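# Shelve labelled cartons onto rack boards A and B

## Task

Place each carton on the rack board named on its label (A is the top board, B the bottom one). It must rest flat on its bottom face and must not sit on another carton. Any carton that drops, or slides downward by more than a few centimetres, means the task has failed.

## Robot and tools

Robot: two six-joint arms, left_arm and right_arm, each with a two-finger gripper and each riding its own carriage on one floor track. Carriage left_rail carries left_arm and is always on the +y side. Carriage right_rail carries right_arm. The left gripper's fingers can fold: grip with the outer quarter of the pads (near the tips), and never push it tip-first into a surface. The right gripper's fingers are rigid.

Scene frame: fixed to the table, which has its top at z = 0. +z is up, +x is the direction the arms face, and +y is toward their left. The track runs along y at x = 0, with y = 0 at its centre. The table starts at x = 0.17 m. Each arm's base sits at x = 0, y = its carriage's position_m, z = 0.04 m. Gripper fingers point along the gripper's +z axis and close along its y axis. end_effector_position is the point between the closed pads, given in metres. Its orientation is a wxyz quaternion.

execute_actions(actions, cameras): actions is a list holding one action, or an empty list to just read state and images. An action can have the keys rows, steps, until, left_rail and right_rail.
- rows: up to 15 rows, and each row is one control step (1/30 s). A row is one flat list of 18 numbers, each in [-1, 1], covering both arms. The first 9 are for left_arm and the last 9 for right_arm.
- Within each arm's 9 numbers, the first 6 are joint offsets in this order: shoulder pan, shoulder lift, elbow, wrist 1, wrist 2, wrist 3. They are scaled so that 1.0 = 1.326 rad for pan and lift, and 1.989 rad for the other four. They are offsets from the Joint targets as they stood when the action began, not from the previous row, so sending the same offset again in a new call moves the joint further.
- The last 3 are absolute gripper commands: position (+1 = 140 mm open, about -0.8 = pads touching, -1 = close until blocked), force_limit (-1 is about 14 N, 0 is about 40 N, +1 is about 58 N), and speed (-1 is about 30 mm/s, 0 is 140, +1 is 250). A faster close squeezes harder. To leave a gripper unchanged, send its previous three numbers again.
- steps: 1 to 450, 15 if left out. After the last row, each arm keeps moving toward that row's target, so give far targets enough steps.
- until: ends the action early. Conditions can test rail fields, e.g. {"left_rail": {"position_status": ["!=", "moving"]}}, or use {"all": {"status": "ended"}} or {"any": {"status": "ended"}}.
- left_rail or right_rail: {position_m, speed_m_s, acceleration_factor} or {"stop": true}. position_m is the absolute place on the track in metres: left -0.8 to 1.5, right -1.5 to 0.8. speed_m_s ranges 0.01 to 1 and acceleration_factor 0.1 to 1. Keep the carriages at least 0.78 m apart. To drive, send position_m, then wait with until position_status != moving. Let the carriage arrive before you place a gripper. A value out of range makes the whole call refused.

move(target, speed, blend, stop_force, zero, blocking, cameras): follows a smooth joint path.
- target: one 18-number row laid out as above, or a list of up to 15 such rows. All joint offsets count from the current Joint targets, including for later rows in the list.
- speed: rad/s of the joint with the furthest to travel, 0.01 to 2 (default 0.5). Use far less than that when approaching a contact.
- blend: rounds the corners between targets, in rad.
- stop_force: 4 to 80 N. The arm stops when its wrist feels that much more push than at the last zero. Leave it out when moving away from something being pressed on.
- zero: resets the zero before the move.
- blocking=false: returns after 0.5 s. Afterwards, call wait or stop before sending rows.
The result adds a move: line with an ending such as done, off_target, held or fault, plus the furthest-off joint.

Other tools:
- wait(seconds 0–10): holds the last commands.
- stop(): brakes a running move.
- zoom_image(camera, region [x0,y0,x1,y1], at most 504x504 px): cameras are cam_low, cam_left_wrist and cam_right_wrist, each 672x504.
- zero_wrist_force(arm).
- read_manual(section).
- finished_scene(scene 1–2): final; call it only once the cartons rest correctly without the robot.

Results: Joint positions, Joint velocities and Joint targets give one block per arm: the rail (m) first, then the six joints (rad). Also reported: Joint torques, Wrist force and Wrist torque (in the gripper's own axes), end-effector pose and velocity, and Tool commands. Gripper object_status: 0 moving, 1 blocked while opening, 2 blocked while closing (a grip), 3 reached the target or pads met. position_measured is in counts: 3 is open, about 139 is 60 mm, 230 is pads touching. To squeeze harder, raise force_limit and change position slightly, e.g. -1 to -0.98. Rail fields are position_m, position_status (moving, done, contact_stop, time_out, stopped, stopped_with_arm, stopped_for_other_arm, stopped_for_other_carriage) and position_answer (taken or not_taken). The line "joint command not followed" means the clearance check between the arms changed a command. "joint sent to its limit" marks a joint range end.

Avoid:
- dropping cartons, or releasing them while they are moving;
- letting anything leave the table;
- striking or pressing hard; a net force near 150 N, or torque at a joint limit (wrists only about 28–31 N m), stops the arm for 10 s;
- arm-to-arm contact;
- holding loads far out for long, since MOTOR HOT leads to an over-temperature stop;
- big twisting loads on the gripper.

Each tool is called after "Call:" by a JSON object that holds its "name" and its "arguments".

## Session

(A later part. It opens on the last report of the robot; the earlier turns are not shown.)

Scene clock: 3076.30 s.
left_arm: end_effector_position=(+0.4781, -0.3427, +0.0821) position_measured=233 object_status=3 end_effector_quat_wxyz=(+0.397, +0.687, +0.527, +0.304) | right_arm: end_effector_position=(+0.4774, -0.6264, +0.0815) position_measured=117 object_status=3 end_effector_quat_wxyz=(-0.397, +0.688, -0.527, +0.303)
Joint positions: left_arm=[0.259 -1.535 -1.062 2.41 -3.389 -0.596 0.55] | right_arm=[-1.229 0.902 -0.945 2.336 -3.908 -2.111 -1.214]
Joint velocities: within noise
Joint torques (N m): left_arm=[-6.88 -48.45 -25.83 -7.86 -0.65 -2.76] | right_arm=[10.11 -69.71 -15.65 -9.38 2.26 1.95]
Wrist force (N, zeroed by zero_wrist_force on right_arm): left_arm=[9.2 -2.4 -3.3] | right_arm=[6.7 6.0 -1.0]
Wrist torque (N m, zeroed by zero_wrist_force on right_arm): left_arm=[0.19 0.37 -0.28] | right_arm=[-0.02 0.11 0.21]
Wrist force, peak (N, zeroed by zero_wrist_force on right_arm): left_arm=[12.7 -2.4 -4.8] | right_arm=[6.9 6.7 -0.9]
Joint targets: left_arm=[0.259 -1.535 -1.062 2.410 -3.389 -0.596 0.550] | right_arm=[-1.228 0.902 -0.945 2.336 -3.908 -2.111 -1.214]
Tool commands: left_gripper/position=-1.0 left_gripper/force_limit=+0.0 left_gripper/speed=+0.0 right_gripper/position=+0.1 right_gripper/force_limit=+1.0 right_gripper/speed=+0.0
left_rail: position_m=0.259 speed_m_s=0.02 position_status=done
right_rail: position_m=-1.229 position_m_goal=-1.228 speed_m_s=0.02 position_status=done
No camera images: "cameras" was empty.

Contact at ~9 N. Add 3.8 mm each in two steps.

Call:
{"name": "execute_actions", "arguments": {"actions": [{"left_rail":{"position_m":0.2555},"right_rail":{"position_m":-1.2255},"steps":90,"until":{"all":{"status":"ended"}}}], "cameras": ["cam_left_wrist","cam_right_wrist"]}}

Scene clock: 3082.17 s.
left_arm: end_effector_position=(+0.4781, -0.3457, +0.0821) position_measured=233 object_status=3 end_effector_quat_wxyz=(+0.397, +0.687, +0.527, +0.304) | right_arm: end_effector_position=(+0.4773, -0.6235, +0.0815) position_measured=117 object_status=3 end_effector_quat_wxyz=(-0.397, +0.688, -0.527, +0.303)
Joint positions: left_arm=[0.256 -1.535 -1.062 2.41 -3.389 -0.596 0.55] | right_arm=[-1.226 0.902 -0.945 2.336 -3.908 -2.111 -1.214]
Joint velocities: within noise
Joint torques (N m): left_arm=[-7.73 -85.85 -42.64 -7.03 -1.46 -2.92] | right_arm=[8.31 -83.83 -29.55 -7.78 6.42 -0.57]
Wrist force (N, zeroed by zero_wrist_force on right_arm): left_arm=[39.9 -16.2 -11.6] | right_arm=[41.8 7.3 -4.4]
Wrist torque (N m, zeroed by zero_wrist_force on right_arm): left_arm=[0.41 1.41 -0.24] | right_arm=[0.11 0.80 1.64]
Wrist force, peak (N, zeroed by zero_wrist_force on right_arm): left_arm=[39.9 -16.2 -11.6] | right_arm=[41.8 7.3 -4.4]
Joint targets: left_arm=[0.255 -1.535 -1.062 2.410 -3.389 -0.596 0.550] | right_arm=[-1.225 0.902 -0.945 2.336 -3.908 -2.111 -1.214]
Tool commands: left_gripper/position=-1.0 left_gripper/force_limit=+0.0 left_gripper/speed=+0.0 right_gripper/position=+0.1 right_gripper/force_limit=+1.0 right_gripper/speed=+0.0
left_rail: position_m=0.256 position_m_goal=0.255 speed_m_s=0.02 position_status=done
right_rail: position_m=-1.226 speed_m_s=0.02 position_status=done
camera_calibration:
cam_left_wrist: T_world_to_cam=[[0.467616, -0.126949, 0.874768, -0.330281], [-0.53, -0.832276, 0.162535, -0.0514699], [0.707415, -0.539631, -0.456468, -0.304536], [0, 0, 0, 1]] pos_world=[0.342599, -0.249103, 0.158274]
cam_right_wrist: T_world_to_cam=[[-0.500833, -0.110769, -0.858427, 0.246952], [-0.494822, 0.850366, 0.178966, 0.753559], [0.710153, 0.514401, -0.480702, 0.196967], [0, 0, 0, 1]] pos_world=[0.356683, -0.714766, 0.171811]
Images, in order (width x height): cam_left_wrist 672x504, cam_right_wrist 672x504.

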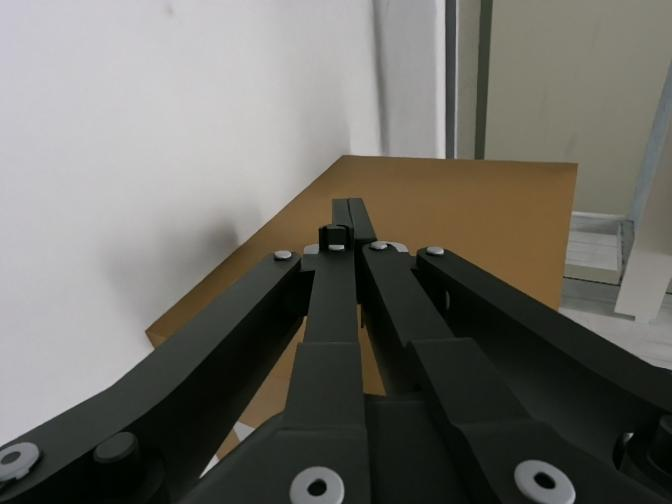

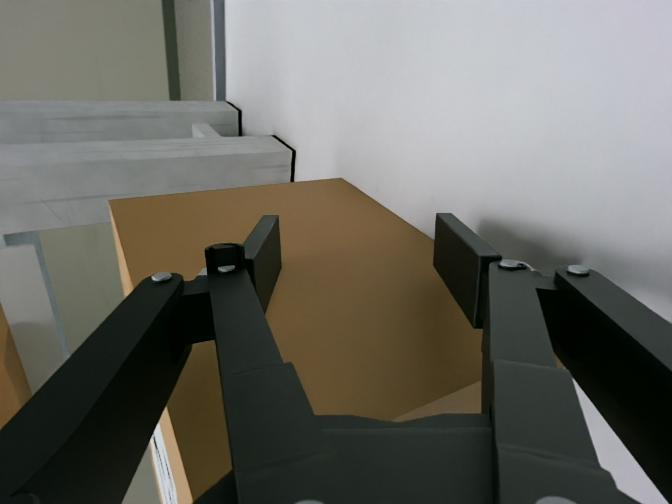

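Call:
{"name": "execute_actions", "arguments": {"actions": [{"left_rail":{"position_m":0.2539},"right_rail":{"position_m":-1.2239},"steps":90,"until":{"all":{"status":"ended"}}}], "cameras": []}}

Call:
{"name": "move", "arguments": {"target": [0,-0.04641,0.00053,0.03061,0,0,-1,0,0,0,-0.0435,0.00272,0.02628,0,0,0.1,1,0], "speed": 0.04, "cameras": ["cam_left_wrist","cam_right_wrist"]}}

Scene clock: 3088.13 s.
left_arm: end_effector_position=(+0.4781, -0.3473, +0.0821) position_measured=233 object_status=3 end_effector_quat_wxyz=(+0.397, +0.687, +0.527, +0.304) | right_arm: end_effector_position=(+0.4774, -0.6218, +0.0815) position_measured=117 object_status=3 end_effector_quat_wxyz=(-0.397, +0.688, -0.527, +0.303)
Joint positions: left_arm=[0.254 -1.535 -1.062 2.41 -3.389 -0.596 0.55] | right_arm=[-1.224 0.902 -0.945 2.336 -3.908 -2.111 -1.214]
Joint velocities: within noise
Joint torques (N m): left_arm=[-29.11 -96.18 -61.7 -11.54 -0.71 -2.47] | right_arm=[25.79 -83.12 -34.09 -6.28 18.81 -0.5]
Wrist force (N, zeroed by zero_wrist_force on right_arm): left_arm=[58.4 -26.8 -8.4] | right_arm=[62.2 5.3 -10.2]
Wrist torque (N m, zeroed by zero_wrist_force on right_arm): left_arm=[0.78 2.16 -0.15] | right_arm=[0.32 1.13 2.49]
Wrist force, peak (N, zeroed by zero_wrist_force on right_arm): left_arm=[58.8 -27.4 -8.7] | right_arm=[63.0 5.6 -10.0]
Joint targets: left_arm=[0.254 -1.535 -1.062 2.410 -3.389 -0.596 0.550] | right_arm=[-1.224 0.902 -0.945 2.336 -3.908 -2.111 -1.214]
Tool commands: left_gripper/position=-1.0 left_gripper/force_limit=+0.0 left_gripper/speed=+0.0 right_gripper/position=+0.1 right_gripper/force_limit=+1.0 right_gripper/speed=+0.0
left_rail: position_m=0.254 speed_m_s=0.02 position_status=done
right_rail: position_m=-1.224 speed_m_s=0.02 position_status=done
No camera images: "cameras" was empty.

Scene clock: 3090.00 s.
left_arm: end_effector_position=(+0.4781, -0.3473, +0.1080) position_measured=233 object_status=3 end_effector_quat_wxyz=(+0.396, +0.687, +0.527, +0.304) | right_arm: end_effector_position=(+0.4774, -0.6217, +0.1074) position_measured=117 object_status=3 end_effector_quat_wxyz=(-0.397, +0.688, -0.527, +0.303)
Joint positions: left_arm=[0.254 -1.535 -1.123 2.411 -3.329 -0.596 0.55] | right_arm=[-1.224 0.902 -1.003 2.341 -3.856 -2.111 -1.214]
Joint velocities: within noise
Joint torques (N m): left_arm=[-30.43 -104.14 -59.26 -8.08 -0.98 -2.5] | right_arm=[43.58 -83.45 -30.15 -2.6 18.87 -0.43]
Wrist force (N, zeroed by zero_wrist_force on right_arm): left_arm=[56.0 -26.1 -7.7] | right_arm=[59.5 6.0 -9.2]
Wrist torque (N m, zeroed by zero_wrist_force on right_arm): left_arm=[0.83 2.14 -0.16] | right_arm=[0.28 1.17 2.36]
Wrist force, peak (N, zeroed by zero_wrist_force on right_arm): left_arm=[60.1 -28.3 -7.5] | right_arm=[63.9 6.3 -10.0]
Joint targets: left_arm=[0.254 -1.535 -1.123 2.411 -3.328 -0.596 0.550] | right_arm=[-1.224 0.902 -1.003 2.341 -3.856 -2.111 -1.214]
left_rail: position_m=0.254 speed_m_s=0.02 position_status=done
right_rail: position_m=-1.224 speed_m_s=0.02 position_status=done
move: done
camera_calibration:
cam_left_wrist: T_world_to_cam=[[0.467622, -0.127232, 0.874724, -0.353203], [-0.530021, -0.832311, 0.162283, -0.0570385], [0.707395, -0.539509, -0.456643, -0.293545], [0, 0, 0, 1]] pos_world=[0.342586, -0.250783, 0.184166]
cam_right_wrist: T_world_to_cam=[[-0.500801, -0.110709, -0.858453, 0.269442], [-0.494888, 0.850311, 0.179047, 0.747446], [0.71013, 0.514505, -0.480624, 0.208572], [0, 0, 0, 1]] pos_world=[0.356725, -0.713043, 0.197721]
Images, in order (width x height): cam_left_wrist 672x504, cam_right_wrist 672x504.

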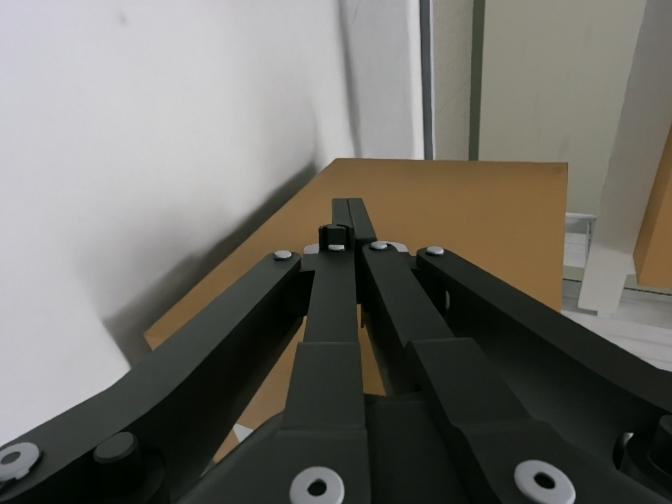

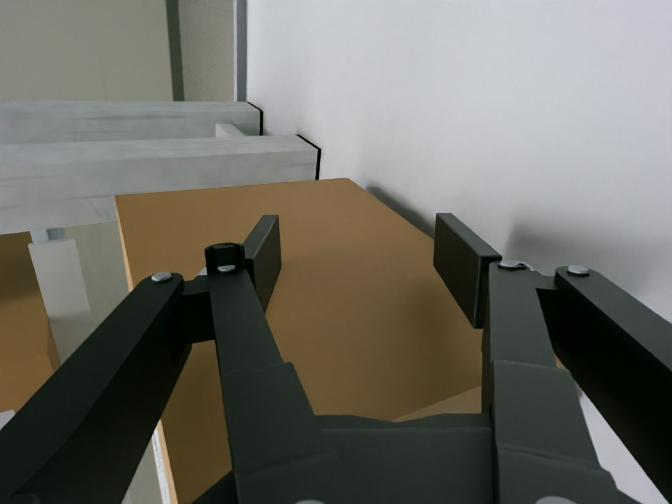

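Call:
{"name": "move", "arguments": {"target": [[0,-0.10007,-0.00404,0.07075,0,0,-1,0,0,0,-0.09529,0.00124,0.06228,0,0,0.1,1,0],[0,-0.23036,-0.0222,0.17577,0,0,-1,0,0,0,-0.22402,-0.00882,0.15817,0,0,0.1,1,0],[0,-0.35406,-0.06084,0.29688,0,0,-1,0,0,0,-0.35358,-0.03797,0.27369,0,0,0.1,1,0]], "speed": 0.12, "blend": 0.01, "cameras": ["cam_left_wrist"]}}

Scene clock: 3164.47 s.
left_arm: end_effector_position=(+0.4782, -0.3500, +0.2829) position_measured=233 object_status=3 end_effector_quat_wxyz=(+0.397, +0.687, +0.527, +0.304) | right_arm: end_effector_position=(+0.4808, -0.6254, +0.2742) position_measured=117 object_status=3 end_effector_quat_wxyz=(-0.395, +0.685, -0.529, +0.309)
Joint positions: left_arm=[0.254 -1.535 -1.484 2.341 -2.898 -0.596 0.55] | right_arm=[-1.224 0.901 -1.342 2.31 -3.485 -2.125 -1.214]
Joint velocities: within noise
Joint torques (N m): left_arm=[-35.4 -75.59 -66.27 -11.67 -1.81 -1.73] | right_arm=[31.33 -48.04 -51.53 -6.2 6.49 -0.25]
Wrist force (N, zeroed by zero_wrist_force on right_arm): left_arm=[46.8 -23.0 -5.7] | right_arm=[50.0 8.2 -4.8]
Wrist torque (N m, zeroed by zero_wrist_force on right_arm): left_arm=[0.59 1.79 -0.14] | right_arm=[0.05 0.91 2.00]
Wrist force, peak (N, zeroed by zero_wrist_force on right_arm): left_arm=[83.9 -33.0 -13.6] | right_arm=[88.8 8.5 -13.5]
Joint targets: left_arm=[0.254 -1.535 -1.484 2.341 -2.898 -0.596 0.550] | right_arm=[-1.224 0.901 -1.342 2.310 -3.485 -2.125 -1.214]
Tool commands: left_gripper/position=-1.0 left_gripper/force_limit=+0.0 left_gripper/speed=+0.0 right_gripper/position=+0.098039 right_gripper/force_limit=+1.0 right_gripper/speed=+0.003922
TORQUE FAULT: the external load on joint 6 (wrist 2) of the right arm reached its load limit, and that arm stopped for 10 seconds. A torque fault puts only its own arm into a fault stop. That arm's remaining commands of this call were not run. Before the stop ended, the hold on joint 6 (wrist 2) of that arm was turned back by 0.8 degrees, the way its load pushed it. That arm's target is now where it stood when the stop ended, not its last command. That arm keeps its grip as last carried out and accepts commands again: back off and push less far. That arm stops again whenever a joint's load reaches its limit.
left_rail: position_m=0.254 speed_m_s=0.02 position_status=done
right_rail: position_m=-1.224 speed_m_s=0.02 position_status=done
move: fault (right_arm), off_target (left_arm; braked at the fault stop of right_arm); path passed 2 of 3 targets; left_arm: the wrist 1 is farthest, 0.160 rad from its target; right_arm: the wrist 1 is farthest, 0.173 rad from its target
camera_calibration:
cam_left_wrist: T_world_to_cam=[[0.467618, -0.127123, 0.874742, -0.506541], [-0.530021, -0.832291, 0.162384, -0.0875846], [0.707397, -0.539566, -0.456573, -0.215206], [0, 0, 0, 1]] pos_world=[0.342682, -0.253407, 0.359058]
Images, in order (width x height): cam_left_wrist 672x504.

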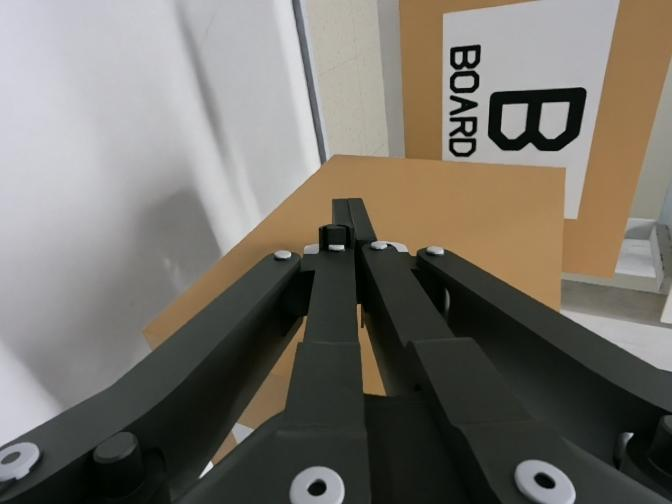

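Call:
{"name": "move", "arguments": {"target": [0,-0.02438,-0.0042,0.02051,0,0,-1,0,0,0,-0.03666,-0.0058,0.02988,0,0,0.1,1,0], "speed": 0.05, "cameras": ["cam_left_wrist","cam_right_wrist"]}}

Scene clock: 3176.77 s.
left_arm: end_effector_position=(+0.4781, -0.3474, +0.2997) position_measured=233 object_status=3 end_effector_quat_wxyz=(+0.396, +0.687, +0.527, +0.304) | right_arm: end_effector_position=(+0.4799, -0.6264, +0.3007) position_measured=117 object_status=3 end_effector_quat_wxyz=(-0.395, +0.685, -0.529, +0.309)
Joint positions: left_arm=[0.254 -1.535 -1.516 2.333 -2.857 -0.596 0.55] | right_arm=[-1.224 0.901 -1.39 2.299 -3.425 -2.125 -1.214]
Joint velocities: within noise
Joint torques (N m): left_arm=[-21.23 -76.15 -73.52 -4.71 0.42 -1.76] | right_arm=[21.58 -69.99 -48.57 -2.59 8.88 -3.5]
Wrist force (N, zeroed by zero_wrist_force on right_arm): left_arm=[22.9 -16.7 -0.3] | right_arm=[24.6 6.8 -0.2]
Wrist torque (N m, zeroed by zero_wrist_force on right_arm): left_arm=[0.52 0.88 -0.19] | right_arm=[-0.14 0.52 0.94]
Wrist force, peak (N, zeroed by zero_wrist_force on right_arm): left_arm=[48.4 -23.8 -7.1] | right_arm=[51.7 5.9 -5.5]
Joint targets: left_arm=[0.254 -1.535 -1.516 2.333 -2.857 -0.596 0.550] | right_arm=[-1.224 0.901 -1.391 2.299 -3.425 -2.125 -1.214]
left_rail: position_m=0.254 speed_m_s=0.02 position_status=done
right_rail: position_m=-1.224 speed_m_s=0.02 position_status=done
move: done
camera_calibration:
cam_left_wrist: T_world_to_cam=[[0.467624, -0.127321, 0.87471, -0.520957], [-0.530049, -0.832306, 0.162219, -0.088213], [0.707372, -0.539497, -0.456693, -0.205999], [0, 0, 0, 1]] pos_world=[0.342573, -0.250885, 0.375918]
cam_right_wrist: T_world_to_cam=[[-0.496603, -0.109208, -0.86108, 0.435793], [-0.485182, 0.857519, 0.171058, 0.720301], [0.719711, 0.502728, -0.478833, 0.289588], [0, 0, 0, 1]] pos_world=[0.357473, -0.715663, 0.390703]
Images, in order (width x height): cam_left_wrist 672x504, cam_right_wrist 672x504.

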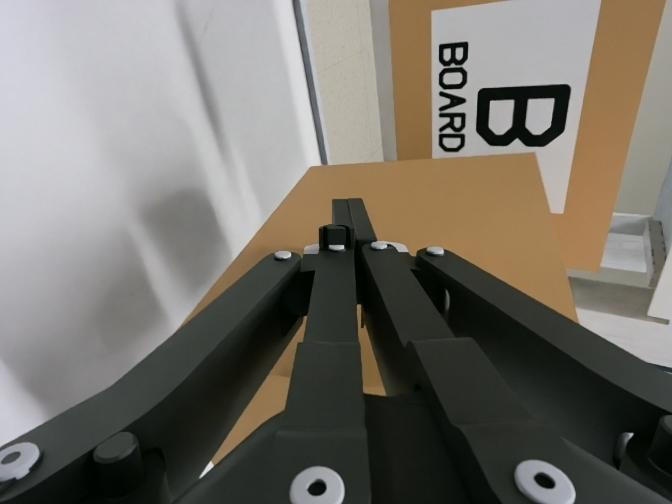

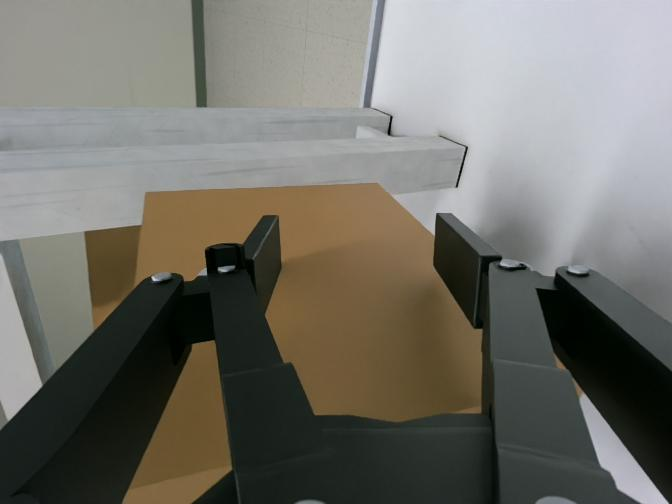

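Call:
{"name": "execute_actions", "arguments": {"actions": [{"left_rail":{"position_m":0.2521,"speed_m_s":0.02,"acceleration_factor":0.1},"right_rail":{"position_m":-1.2221,"speed_m_s":0.02,"acceleration_factor":0.1},"steps":60,"until":{"all":{"status":"ended"}}}], "cameras": ["cam_left_wrist"]}}

Scene clock: 3182.50 s.
left_arm: end_effector_position=(+0.4782, -0.3490, +0.2996) position_measured=233 object_status=3 end_effector_quat_wxyz=(+0.396, +0.687, +0.527, +0.304) | right_arm: end_effector_position=(+0.4800, -0.6248, +0.3008) position_measured=117 object_status=3 end_effector_quat_wxyz=(-0.395, +0.684, -0.529, +0.309)
Joint positions: left_arm=[0.252 -1.535 -1.516 2.333 -2.857 -0.596 0.55] | right_arm=[-1.222 0.901 -1.391 2.299 -3.425 -2.126 -1.214]
Joint velocities: within noise
Joint torques (N m): left_arm=[-10.08 -34.36 -69.45 -6.88 2.8 -2.02] | right_arm=[12.7 -65.41 -41.31 -13.31 8.75 0.65]
Wrist force (N, zeroed by zero_wrist_force on right_arm): left_arm=[40.5 -18.8 -4.5] | right_arm=[42.4 10.2 -3.0]
Wrist torque (N m, zeroed by zero_wrist_force on right_arm): left_arm=[0.51 1.41 -0.30] | right_arm=[-0.16 0.94 0.74]
Wrist force, peak (N, zeroed by zero_wrist_force on right_arm): left_arm=[40.5 -18.8 -4.5] | right_arm=[42.4 10.2 -3.0]
Joint targets: left_arm=[0.252 -1.535 -1.516 2.333 -2.857 -0.596 0.550] | right_arm=[-1.222 0.901 -1.391 2.299 -3.425 -2.125 -1.214]
Tool commands: left_gripper/position=-1.0 left_gripper/force_limit=+0.0 left_gripper/speed=+0.0 right_gripper/position=+0.1 right_gripper/force_limit=+1.0 right_gripper/speed=+0.0
left_rail: position_m=0.252 speed_m_s=0.02 position_status=done
right_rail: position_m=-1.222 speed_m_s=0.02 position_status=done
camera_calibration:
cam_left_wrist: T_world_to_cam=[[0.467644, -0.12748, 0.874676, -0.521188], [-0.529966, -0.832396, 0.162028, -0.089514], [0.707421, -0.53932, -0.456825, -0.206846], [0, 0, 0, 1]] pos_world=[0.342619, -0.252508, 0.375882]
Images, in order (width x height): cam_left_wrist 672x504.

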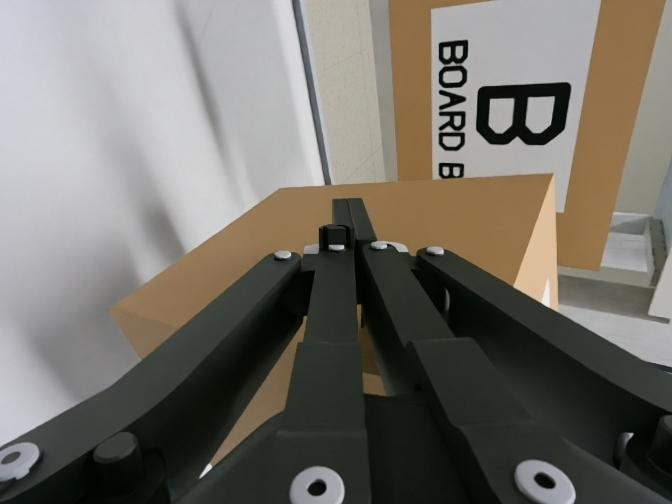

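Call:
{"name": "execute_actions", "arguments": {"actions": [{"left_rail":{"position_m":0.2511},"right_rail":{"position_m":-1.2211},"steps":60,"until":{"all":{"status":"ended"}}}]}}

Call:
{"name": "execute_actions", "arguments": {"actions": [], "cameras": ["cam_left_wrist"]}}

Scene clock: 3189.77 s.
left_arm: end_effector_position=(+0.4781, -0.3502, +0.2997) position_measured=233 object_status=3 end_effector_quat_wxyz=(+0.396, +0.687, +0.527, +0.304) | right_arm: end_effector_position=(+0.4799, -0.6237, +0.3008) position_measured=117 object_status=3 end_effector_quat_wxyz=(-0.395, +0.685, -0.529, +0.309)
Joint positions: left_arm=[0.251 -1.535 -1.516 2.333 -2.857 -0.596 0.55] | right_arm=[-1.221 0.901 -1.391 2.299 -3.425 -2.125 -1.214]
Joint velocities: within noise
Joint torques (N m): left_arm=[-36.45 -28.51 -80.03 -17.52 1.58 -1.2] | right_arm=[34.44 -58.57 -57.14 -13.08 18.83 0.56]
Wrist force (N, zeroed by zero_wrist_force on right_arm): left_arm=[51.2 -23.0 -6.9] | right_arm=[54.1 9.3 -4.8]
Wrist torque (N m, zeroed by zero_wrist_force on right_arm): left_arm=[0.64 1.58 -0.32] | right_arm=[0.09 1.09 1.50]
Wrist force, peak (N, zeroed by zero_wrist_force on right_arm): left_arm=[51.2 -23.0 -6.9] | right_arm=[54.1 9.3 -4.8]
Joint targets: left_arm=[0.251 -1.535 -1.516 2.333 -2.857 -0.596 0.550] | right_arm=[-1.221 0.901 -1.391 2.299 -3.425 -2.125 -1.214]
Tool commands: left_gripper/position=-1.0 left_gripper/force_limit=+0.0 left_gripper/speed=+0.0 right_gripper/position=+0.1 right_gripper/force_limit=+1.0 right_gripper/speed=+0.0
left_rail: position_m=0.251 speed_m_s=0.02 position_status=done
right_rail: position_m=-1.221 speed_m_s=0.02 position_status=done
camera_calibration:
cam_left_wrist: T_world_to_cam=[[0.467619, -0.127336, 0.87471, -0.521352], [-0.530018, -0.832333, 0.16218, -0.0905011], [0.707399, -0.539451, -0.456705, -0.207468], [0, 0, 0, 1]] pos_world=[0.34259, -0.253633, 0.375958]
cam_right_wrist: T_world_to_cam=[[-0.496562, -0.10915, -0.861111, 0.436224], [-0.485053, 0.857602, 0.171002, 0.717983], [0.719826, 0.502598, -0.478796, 0.288102], [0, 0, 0, 1]] pos_world=[0.357489, -0.712929, 0.390803]

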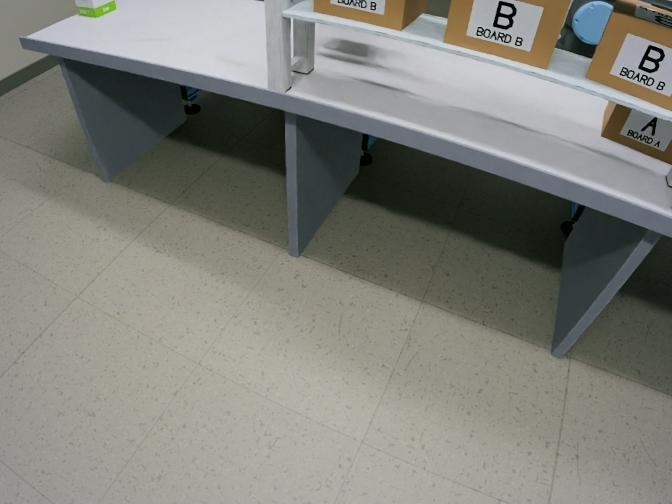

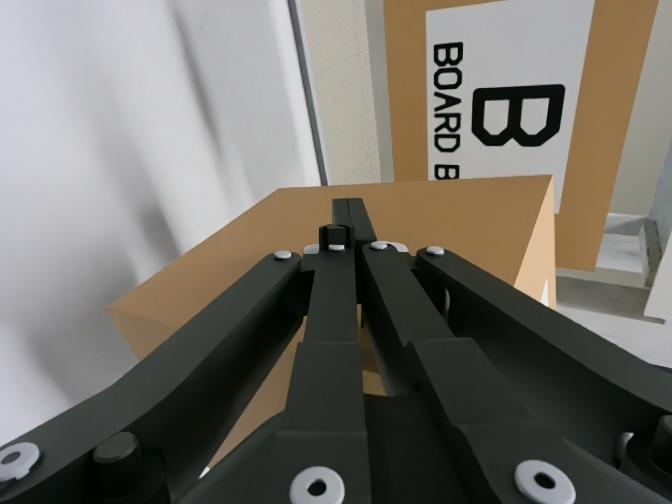

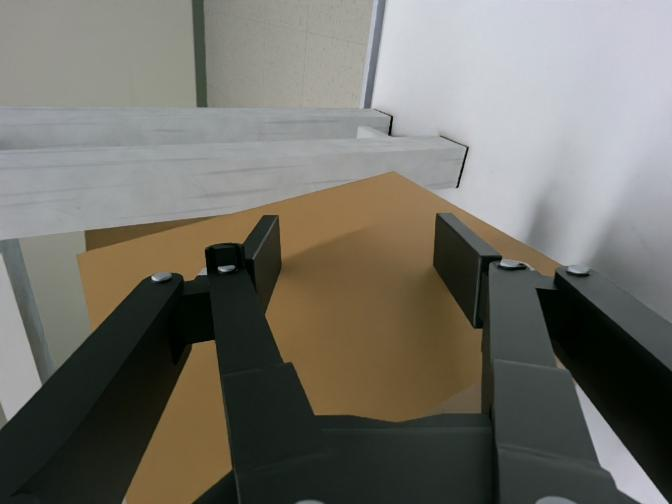

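Scene clock: 3189.77 s.
left_arm: end_effector_position=(+0.4781, -0.3502, +0.2997) position_measured=233 object_status=3 end_effector_quat_wxyz=(+0.396, +0.687, +0.527, +0.304) | right_arm: end_effector_position=(+0.4799, -0.6237, +0.3008) position_measured=117 object_status=3 end_effector_quat_wxyz=(-0.395, +0.685, -0.529, +0.309)
Joint positions: left_arm=[0.251 -1.535 -1.516 2.333 -2.857 -0.596 0.55] | right_arm=[-1.221 0.901 -1.391 2.299 -3.425 -2.125 -1.214]
Joint velocities: within noise
Joint torques (N m): left_arm=[-36.45 -28.51 -80.03 -17.52 1.58 -1.2] | right_arm=[34.44 -58.57 -57.14 -13.08 18.83 0.56]
Wrist force (N, zeroed by zero_wrist_force on right_arm): left_arm=[51.2 -23.0 -6.9] | right_arm=[54.1 9.3 -4.8]
Wrist torque (N m, zeroed by zero_wrist_force on right_arm): left_arm=[0.64 1.58 -0.32] | right_arm=[0.09 1.09 1.50]
Wrist force, peak (N, zeroed by zero_wrist_force on right_arm): left_arm=[51.2 -23.0 -6.9] | right_arm=[54.1 9.3 -4.8]
Joint targets: left_arm=[0.251 -1.535 -1.516 2.333 -2.857 -0.596 0.550] | right_arm=[-1.221 0.901 -1.391 2.299 -3.425 -2.125 -1.214]
Tool commands: left_gripper/position=-1.0 left_gripper/force_limit=+0.0 left_gripper/speed=+0.0 right_gripper/position=+0.1 right_gripper/force_limit=+1.0 right_gripper/speed=+0.0
left_rail: position_m=0.251 speed_m_s=0.02 position_status=done
right_rail: position_m=-1.221 speed_m_s=0.02 position_status=done
camera_calibration:
cam_left_wrist: T_world_to_cam=[[0.467619, -0.127336, 0.87471, -0.521352], [-0.530018, -0.832333, 0.16218, -0.0905011], [0.707399, -0.539451, -0.456705, -0.207468], [0, 0, 0, 1]] pos_world=[0.34259, -0.253633, 0.375958]
Images, in order (width x height): cam_left_wrist 672x504.

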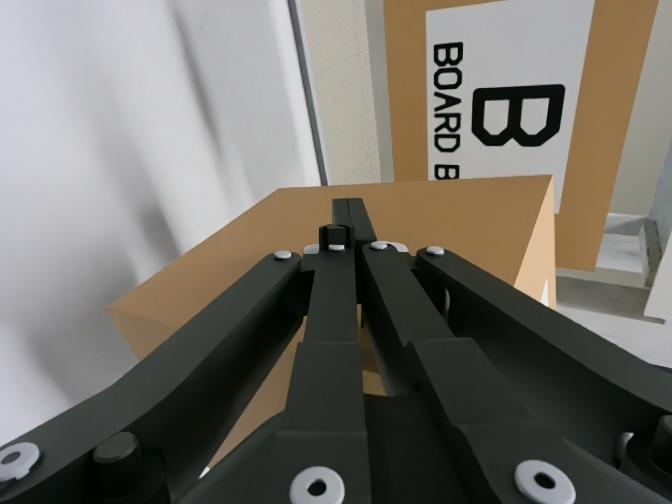

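Call:
{"name": "execute_actions", "arguments": {"actions": [{"left_rail":{"position_m":0.2507},"right_rail":{"position_m":-1.2207},"steps":60,"until":{"all":{"status":"ended"}}}], "cameras": []}}

Call:
{"name": "move", "arguments": {"target": [[0,0.06649,0.01723,-0.06155,0,0,-1,0,0,0,0.06853,0.01235,-0.05804,0,0,0.1,1,0],[0,0.19678,0.03538,-0.16657,0,0,-1,0,0,0,0.19726,0.02242,-0.15393,0,0,0.1,1,0],[0,0.26707,0.03877,-0.21682,0,0,-1,0,0,0,0.26437,0.02204,-0.19828,0,0,0.1,1,0]], "speed": 0.08, "blend": 0.01, "cameras": ["cam_left_wrist"]}}

Scene clock: 3224.23 s.
left_arm: end_effector_position=(+0.4781, -0.3506, +0.2997) position_measured=233 object_status=3 end_effector_quat_wxyz=(+0.396, +0.687, +0.527, +0.304) | right_arm: end_effector_position=(+0.4799, -0.6233, +0.3008) position_measured=117 object_status=3 end_effector_quat_wxyz=(-0.395, +0.685, -0.529, +0.309)
Joint positions: left_arm=[0.251 -1.535 -1.516 2.333 -2.857 -0.596 0.55] | right_arm=[-1.221 0.901 -1.391 2.299 -3.425 -2.125 -1.214]
Joint velocities: within noise
Joint torques (N m): left_arm=[-34.06 -39.65 -76.23 -17.65 -1.93 -0.91] | right_arm=[34.12 -52.09 -55.66 -13.37 18.8 0.46]
Wrist force (N, zeroed by zero_wrist_force on right_arm): left_arm=[54.0 -24.3 -7.8] | right_arm=[57.6 8.2 -5.4]
Wrist torque (N m, zeroed by zero_wrist_force on right_arm): left_arm=[0.71 1.69 -0.32] | right_arm=[0.15 1.16 1.81]
Wrist force, peak (N, zeroed by zero_wrist_force on right_arm): left_arm=[54.0 -24.3 -7.8] | right_arm=[57.6 8.3 -6.1]
Joint targets: left_arm=[0.251 -1.535 -1.516 2.333 -2.857 -0.596 0.550] | right_arm=[-1.221 0.901 -1.391 2.299 -3.425 -2.125 -1.214]
Tool commands: left_gripper/position=-1.0 left_gripper/force_limit=+0.0 left_gripper/speed=+0.0 right_gripper/position=+0.1 right_gripper/force_limit=+1.0 right_gripper/speed=+0.0
left_rail: position_m=0.251 speed_m_s=0.02 position_status=done
right_rail: position_m=-1.221 speed_m_s=0.02 position_status=done
No camera images: "cameras" was empty.

Scene clock: 3230.03 s.
left_arm: end_effector_position=(+0.4782, -0.3508, +0.1249) position_measured=233 object_status=3 end_effector_quat_wxyz=(+0.397, +0.687, +0.527, +0.304) | right_arm: end_effector_position=(+0.4800, -0.6231, +0.1261) position_measured=117 object_status=3 end_effector_quat_wxyz=(-0.395, +0.685, -0.529, +0.309)
Joint positions: left_arm=[0.251 -1.535 -1.162 2.41 -3.288 -0.596 0.55] | right_arm=[-1.221 0.901 -1.04 2.343 -3.819 -2.125 -1.214]
Joint velocities: within noise
Joint torques (N m): left_arm=[-34.36 -31.56 -29.36 -10.59 -10.97 -0.72] | right_arm=[34.05 -46.52 -40.88 -7.17 19.13 -0.39]
Wrist force (N, zeroed by zero_wrist_force on right_arm): left_arm=[37.8 8.8 -18.5] | right_arm=[62.7 -4.1 -14.3]
Wrist torque (N m, zeroed by zero_wrist_force on right_arm): left_arm=[-0.24 1.22 -0.62] | right_arm=[0.86 1.04 2.60]
Wrist force, peak (N, zeroed by zero_wrist_force on right_arm): left_arm=[75.7 -30.3 -13.7] | right_arm=[81.0 8.6 -9.0]
Joint targets: left_arm=[0.251 -1.535 -1.162 2.410 -3.288 -0.596 0.550] | right_arm=[-1.221 0.901 -1.040 2.343 -3.820 -2.125 -1.214]
left_rail: position_m=0.251 speed_m_s=0.02 position_status=done
right_rail: position_m=-1.221 speed_m_s=0.02 position_status=done
move: done
camera_calibration:
cam_left_wrist: T_world_to_cam=[[0.467505, -0.127209, 0.87479, -0.368428], [-0.529993, -0.832345, 0.162202, -0.0626574], [0.707493, -0.539463, -0.456545, -0.287731], [0, 0, 0, 1]] pos_world=[0.342601, -0.25424, 0.201098]
Images, in order (width x height): cam_left_wrist 672x504.

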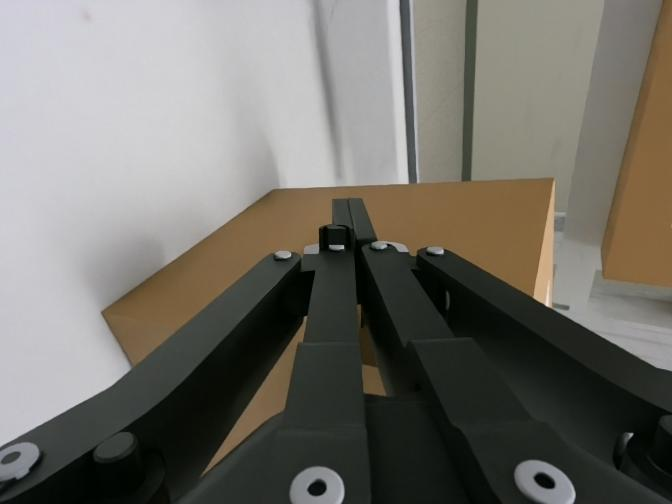

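Call:
{"name": "move", "arguments": {"target": [0,0.02979,0.00065,-0.0205,0,0,-1,0,0,0,0.02818,-0.00086,-0.01793,0,0,0.1,1,0], "speed": 0.02, "stop_force": 40, "cameras": ["cam_left_wrist","cam_right_wrist"]}}

Scene clock: 3240.70 s.
left_arm: end_effector_position=(+0.4781, -0.3505, +0.1077) position_measured=233 object_status=3 end_effector_quat_wxyz=(+0.396, +0.687, +0.527, +0.304) | right_arm: end_effector_position=(+0.4799, -0.6233, +0.1089) position_measured=117 object_status=3 end_effector_quat_wxyz=(-0.395, +0.685, -0.529, +0.309)
Joint positions: left_arm=[0.251 -1.535 -1.123 2.411 -3.329 -0.596 0.55] | right_arm=[-1.221 0.901 -1.003 2.341 -3.855 -2.125 -1.214]
Joint velocities: within noise
Joint torques (N m): left_arm=[-9.1 -25.23 -32.78 -8.44 -5.33 -0.44] | right_arm=[30.91 -51.12 -43.53 -7.11 19.04 -2.22]
Wrist force (N, zeroed by zero_wrist_force on right_arm): left_arm=[41.4 15.1 -24.4] | right_arm=[69.7 -3.4 -14.9]
Wrist torque (N m, zeroed by zero_wrist_force on right_arm): left_arm=[-0.37 1.27 -0.66] | right_arm=[0.78 1.22 2.89]
Wrist force, peak (N, zeroed by zero_wrist_force on right_arm): left_arm=[41.2 15.9 -25.4] | right_arm=[71.6 -5.5 -18.4]
Joint targets: left_arm=[0.251 -1.535 -1.123 2.411 -3.329 -0.596 0.550] | right_arm=[-1.221 0.901 -1.003 2.341 -3.855 -2.125 -1.214]
left_rail: position_m=0.251 speed_m_s=0.02 position_status=done
right_rail: position_m=-1.221 speed_m_s=0.02 position_status=done
move: done
camera_calibration:
cam_left_wrist: T_world_to_cam=[[0.46762, -0.127364, 0.874705, -0.35344], [-0.530019, -0.832338, 0.162155, -0.0595905], [0.707398, -0.539437, -0.456723, -0.295298], [0, 0, 0, 1]] pos_world=[0.342585, -0.25391, 0.183949]
cam_right_wrist: T_world_to_cam=[[-0.496567, -0.109153, -0.861108, 0.271071], [-0.485051, 0.857603, 0.171001, 0.750436], [0.719824, 0.502595, -0.478802, 0.19606], [0, 0, 0, 1]] pos_world=[0.357476, -0.712528, 0.19897]
Images, in order (width x height): cam_left_wrist 672x504, cam_right_wrist 672x504.

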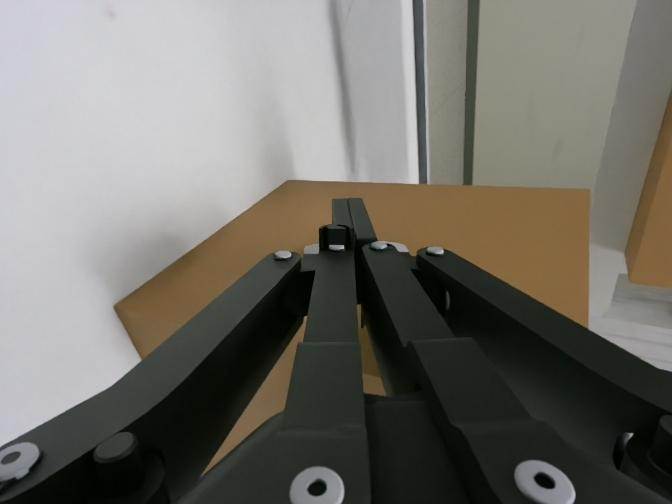

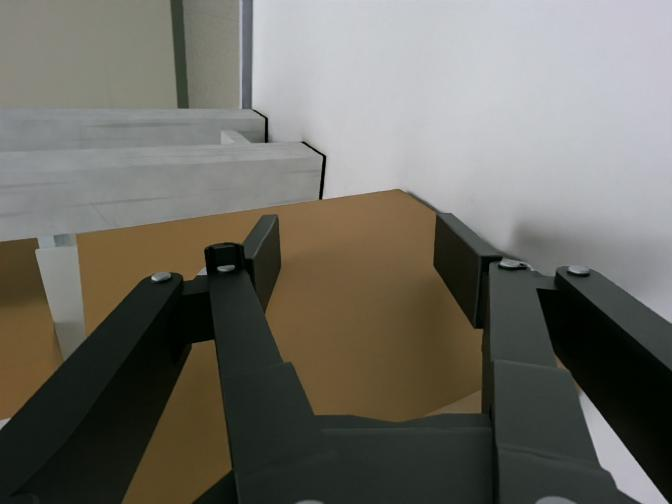

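Call:
{"name": "execute_actions", "arguments": {"actions": [{"left_rail":{"position_m":0.2510},"right_rail":{"position_m":-1.2213},"steps":60,"until":{"all":{"status":"ended"}}}], "cameras": []}}

Call:
{"name": "move", "arguments": {"target": [0,0.04641,-0.00053,-0.03061,0,0,-1,0,0,0,0.0435,-0.00272,-0.02628,0,0,0.1,1,0], "speed": 0.02, "stop_force": 40, "cameras": ["cam_left_wrist","cam_right_wrist"]}}

Scene clock: 3250.63 s.
left_arm: end_effector_position=(+0.4781, -0.3503, +0.1077) position_measured=233 object_status=3 end_effector_quat_wxyz=(+0.396, +0.687, +0.527, +0.304) end_effector_velocity=(+0.000, +0.000, -0.001) end_effector_angular_velocity=(+0.000, +0.000, +0.000) | right_arm: end_effector_position=(+0.4799, -0.6238, +0.1089) position_measured=117 object_status=3 end_effector_quat_wxyz=(-0.395, +0.685, -0.529, +0.309)
Joint positions: left_arm=[0.251 -1.535 -1.123 2.411 -3.329 -0.596 0.55] | right_arm=[-1.221 0.901 -1.003 2.341 -3.855 -2.125 -1.214]
Joint velocities: left_arm=[0.001 0 0.001 -0.001 0 0 0] | right_arm=[within noise]
Joint torques (N m): left_arm=[-8.71 -28.39 -48.66 -6.58 -8.67 -0.16] | right_arm=[29.75 -51.99 -36.09 -6.93 19.34 -3.21]
Wrist force (N, zeroed by zero_wrist_force on right_arm): left_arm=[36.3 14.2 -20.7] | right_arm=[61.8 -3.6 -12.0]
Wrist torque (N m, zeroed by zero_wrist_force on right_arm): left_arm=[-0.37 1.13 -0.63] | right_arm=[0.63 1.12 2.55]
Wrist force, peak (N, zeroed by zero_wrist_force on right_arm): left_arm=[41.7 15.6 -25.4] | right_arm=[70.1 -4.0 -15.4]
Joint targets: left_arm=[0.251 -1.535 -1.123 2.411 -3.329 -0.596 0.550] | right_arm=[-1.221 0.901 -1.003 2.341 -3.855 -2.125 -1.214]
Tool commands: left_gripper/position=-1.0 left_gripper/force_limit=+0.0 left_gripper/speed=+0.0 right_gripper/position=+0.1 right_gripper/force_limit=+1.0 right_gripper/speed=+0.0
left_rail: position_m=0.251 speed_m_s=0.02 position_status=done
right_rail: position_m=-1.221 speed_m_s=0.02 position_status=done
No camera images: "cameras" was empty.

Scene clock: 3262.53 s.
left_arm: end_effector_position=(+0.4781, -0.3504, +0.0917) position_measured=233 object_status=3 end_effector_quat_wxyz=(+0.397, +0.687, +0.527, +0.304) | right_arm: end_effector_position=(+0.4811, -0.6263, +0.0953) position_measured=117 object_status=3 end_effector_quat_wxyz=(-0.394, +0.683, -0.530, +0.312)
Joint positions: left_arm=[0.251 -1.535 -1.084 2.41 -3.367 -0.596 0.55] | right_arm=[-1.221 0.9 -0.971 2.339 -3.885 -2.133 -1.214]
Joint velocities: within noise
Joint torques (N m): left_arm=[-34.35 -28.17 -40.88 -2.32 -19.85 1.04] | right_arm=[17.28 -63.18 -24.42 -1.24 5.61 0.1]
Wrist force (N, zeroed by zero_wrist_force on right_arm): left_arm=[49.2 19.9 -31.8] | right_arm=[40.4 -6.2 -21.7]
Wrist torque (N m, zeroed by zero_wrist_force on right_arm): left_arm=[-0.53 1.49 -0.70] | right_arm=[1.16 0.50 1.75]
Wrist force, peak (N, zeroed by zero_wrist_force on right_arm): left_arm=[50.5 21.5 -31.3] | right_arm=[76.2 -15.2 -30.9]
Joint targets: left_arm=[0.251 -1.535 -1.084 2.410 -3.367 -0.596 0.550] | right_arm=[-1.221 0.900 -0.971 2.339 -3.885 -2.133 -1.214]
Tool commands: left_gripper/position=-1.0 left_gripper/force_limit=+0.0 left_gripper/speed=+0.0 right_gripper/position=+0.098039 right_gripper/force_limit=+1.0 right_gripper/speed=+0.003922
TORQUE FAULT: the external load on joint 6 (wrist 2) of the right arm reached its load limit, and that arm stopped for 10 seconds. A torque fault puts only its own arm into a fault stop. That arm's remaining commands of this call were not run. Before the stop ended, the hold on joint 6 (wrist 2) of that arm was turned back by 0.4 degrees, the way its load pushed it. That arm's target is now where it stood when the stop ended, not its last command. That arm keeps its grip as last carried out and accepts commands again: back off and push less far. That arm stops again whenever a joint's load reaches its limit.
left_rail: position_m=0.251 speed_m_s=0.02 position_status=done
right_rail: position_m=-1.221 speed_m_s=0.02 position_status=done
move: fault (right_arm), off_target (left_arm; braked at the fault stop of right_arm); left_arm: the shoulder lift is farthest, 0.023 rad from its target; right_arm: the shoulder lift is farthest, 0.025 rad from its target
camera_calibration:
cam_left_wrist: T_world_to_cam=[[0.467619, -0.127127, 0.874741, -0.339345], [-0.530022, -0.832291, 0.162381, -0.0569467], [0.707396, -0.539564, -0.456575, -0.302646], [0, 0, 0, 1]] pos_world=[0.342592, -0.253833, 0.167906]
cam_right_wrist: T_world_to_cam=[[-0.494125, -0.108126, -0.862641, 0.259225], [-0.479894, 0.8613, 0.166927, 0.756199], [0.724943, 0.496459, -0.477479, 0.183769], [0, 0, 0, 1]] pos_world=[0.357763, -0.714519, 0.185134]
Images, in order (width x height): cam_left_wrist 672x504, cam_right_wrist 672x504.

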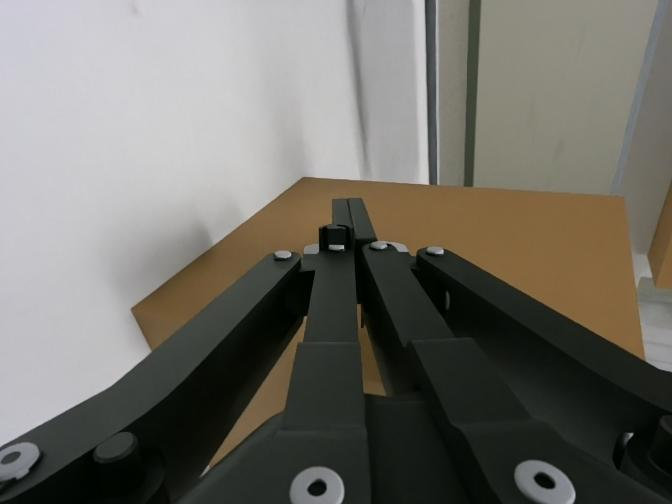

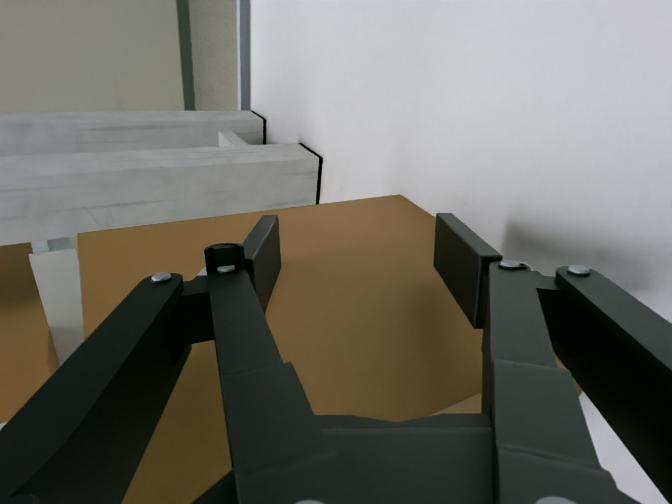

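Call:
{"name": "execute_actions", "arguments": {"actions": [{"left_rail":{"position_m":0.280,"speed_m_s":0.02},"right_rail":{"position_m":-1.2500,"speed_m_s":0.02},"steps":250,"until":{"all":{"status":"ended"}}}], "cameras": ["cam_left_wrist","cam_right_wrist"]}}

Scene clock: 3268.73 s.
left_arm: end_effector_position=(+0.4781, -0.3214, +0.0917) position_measured=233 object_status=3 end_effector_quat_wxyz=(+0.397, +0.687, +0.527, +0.304) | right_arm: end_effector_position=(+0.4811, -0.6551, +0.0953) position_measured=117 object_status=3 end_effector_quat_wxyz=(-0.394, +0.683, -0.530, +0.312)
Joint positions: left_arm=[0.28 -1.535 -1.084 2.41 -3.367 -0.596 0.55] | right_arm=[-1.25 0.9 -0.971 2.339 -3.885 -2.133 -1.214]
Joint velocities: within noise
Joint torques (N m): left_arm=[11.21 -83.75 -7 -1.48 5.2 0.75] | right_arm=[-14.29 -79.92 -5.92 -9.66 -3.4 1.07]
Wrist force (N, zeroed by zero_wrist_force on right_arm): left_arm=[0.1 -0.1 -0.3] | right_arm=[8.2 1.2 1.4]
Wrist torque (N m, zeroed by zero_wrist_force on right_arm): left_arm=[0.10 0.05 -0.26] | right_arm=[0.29 -1.85 0.01]
Wrist force, peak (N, zeroed by zero_wrist_force on right_arm): left_arm=[49.2 20.8 -32.6] | right_arm=[39.7 -6.8 -22.5]
Joint targets: left_arm=[0.280 -1.535 -1.084 2.410 -3.367 -0.596 0.550] | right_arm=[-1.250 0.900 -0.971 2.339 -3.885 -2.133 -1.214]
Tool commands: left_gripper/position=-1.0 left_gripper/force_limit=+0.0 left_gripper/speed=+0.0 right_gripper/position=+0.098039 right_gripper/force_limit=+1.0 right_gripper/speed=+0.003922
left_rail: position_m=0.280 speed_m_s=0.02 position_status=done
right_rail: position_m=-1.250 speed_m_s=0.02 position_status=done
camera_calibration:
cam_left_wrist: T_world_to_cam=[[0.467619, -0.127153, 0.874737, -0.335656], [-0.530022, -0.832297, 0.162356, -0.0328116], [0.707396, -0.53955, -0.456591, -0.287001], [0, 0, 0, 1]] pos_world=[0.342591, -0.22484, 0.167895]
cam_right_wrist: T_world_to_cam=[[-0.494125, -0.108127, -0.862641, 0.256112], [-0.479894, 0.8613, 0.166927, 0.780985], [0.724943, 0.496459, -0.477479, 0.198057], [0, 0, 0, 1]] pos_world=[0.357761, -0.743297, 0.185133]
Images, in order (width x height): cam_left_wrist 672x504, cam_right_wrist 672x504.

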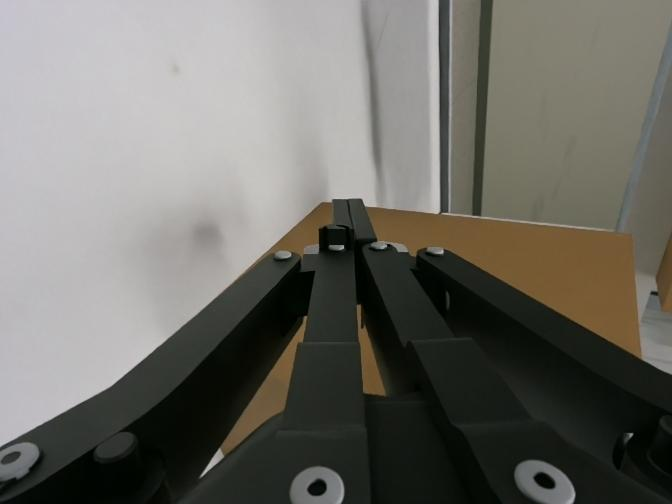

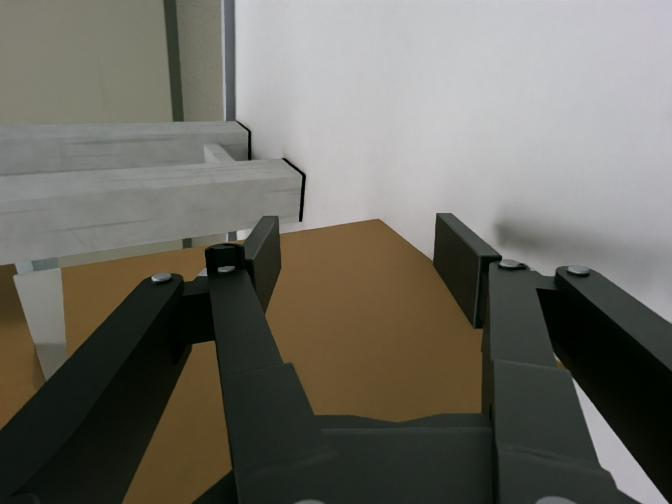

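Call:
{"name": "execute_actions", "arguments": {"actions": [], "cameras": ["cam_low"]}}

Call:
{"name": "zoom_image", "arguments": {"camera": "cam_low", "region": [280, 0, 480, 150]}}

Scene clock: 3280.33 s.
left_arm: end_effector_position=(+0.4781, -0.3214, +0.0917) position_measured=233 object_status=3 end_effector_quat_wxyz=(+0.397, +0.687, +0.527, +0.304) | right_arm: end_effector_position=(+0.4811, -0.6551, +0.0953) position_measured=117 object_status=3 end_effector_quat_wxyz=(-0.394, +0.683, -0.530, +0.312)
Joint positions: left_arm=[0.28 -1.535 -1.084 2.41 -3.367 -0.596 0.55] | right_arm=[-1.25 0.9 -0.971 2.339 -3.885 -2.133 -1.214]
Joint velocities: within noise
Joint torques (N m): left_arm=[8.92 -82.37 -11.91 -1.41 4.96 1.35] | right_arm=[-15.44 -78.5 -10.73 -8.43 -3.4 0.93]
Wrist force (N, zeroed by zero_wrist_force on right_arm): left_arm=[0.0 -0.2 -0.6] | right_arm=[8.3 1.0 1.4]
Wrist torque (N m, zeroed by zero_wrist_force on right_arm): left_arm=[0.06 0.06 -0.26] | right_arm=[0.28 -1.88 0.01]
Wrist force, peak (N, zeroed by zero_wrist_force on right_arm): left_arm=[0.1 -0.4 -0.6] | right_arm=[8.7 1.3 1.8]
Joint targets: left_arm=[0.280 -1.535 -1.084 2.410 -3.367 -0.596 0.550] | right_arm=[-1.250 0.900 -0.971 2.339 -3.885 -2.133 -1.214]
Tool commands: left_gripper/position=-1.0 left_gripper/force_limit=+0.0 left_gripper/speed=+0.0 right_gripper/position=+0.098039 right_gripper/force_limit=+1.0 right_gripper/speed=+0.003922
left_rail: position_m=0.280 speed_m_s=0.02 position_status=done
right_rail: position_m=-1.250 speed_m_s=0.02 position_status=done
Images, in order (width x height): cam_low 672x504.

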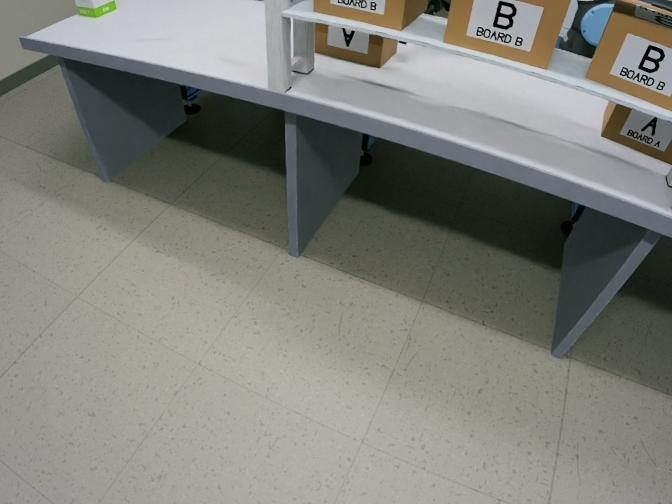

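Scaled by 2.520.

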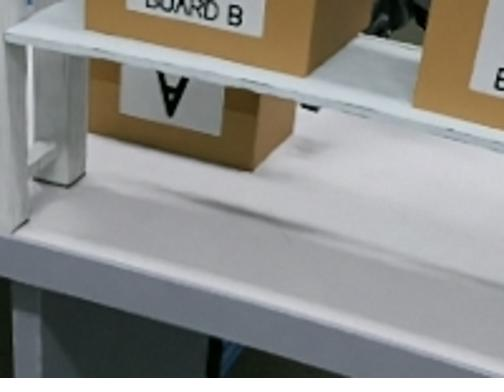

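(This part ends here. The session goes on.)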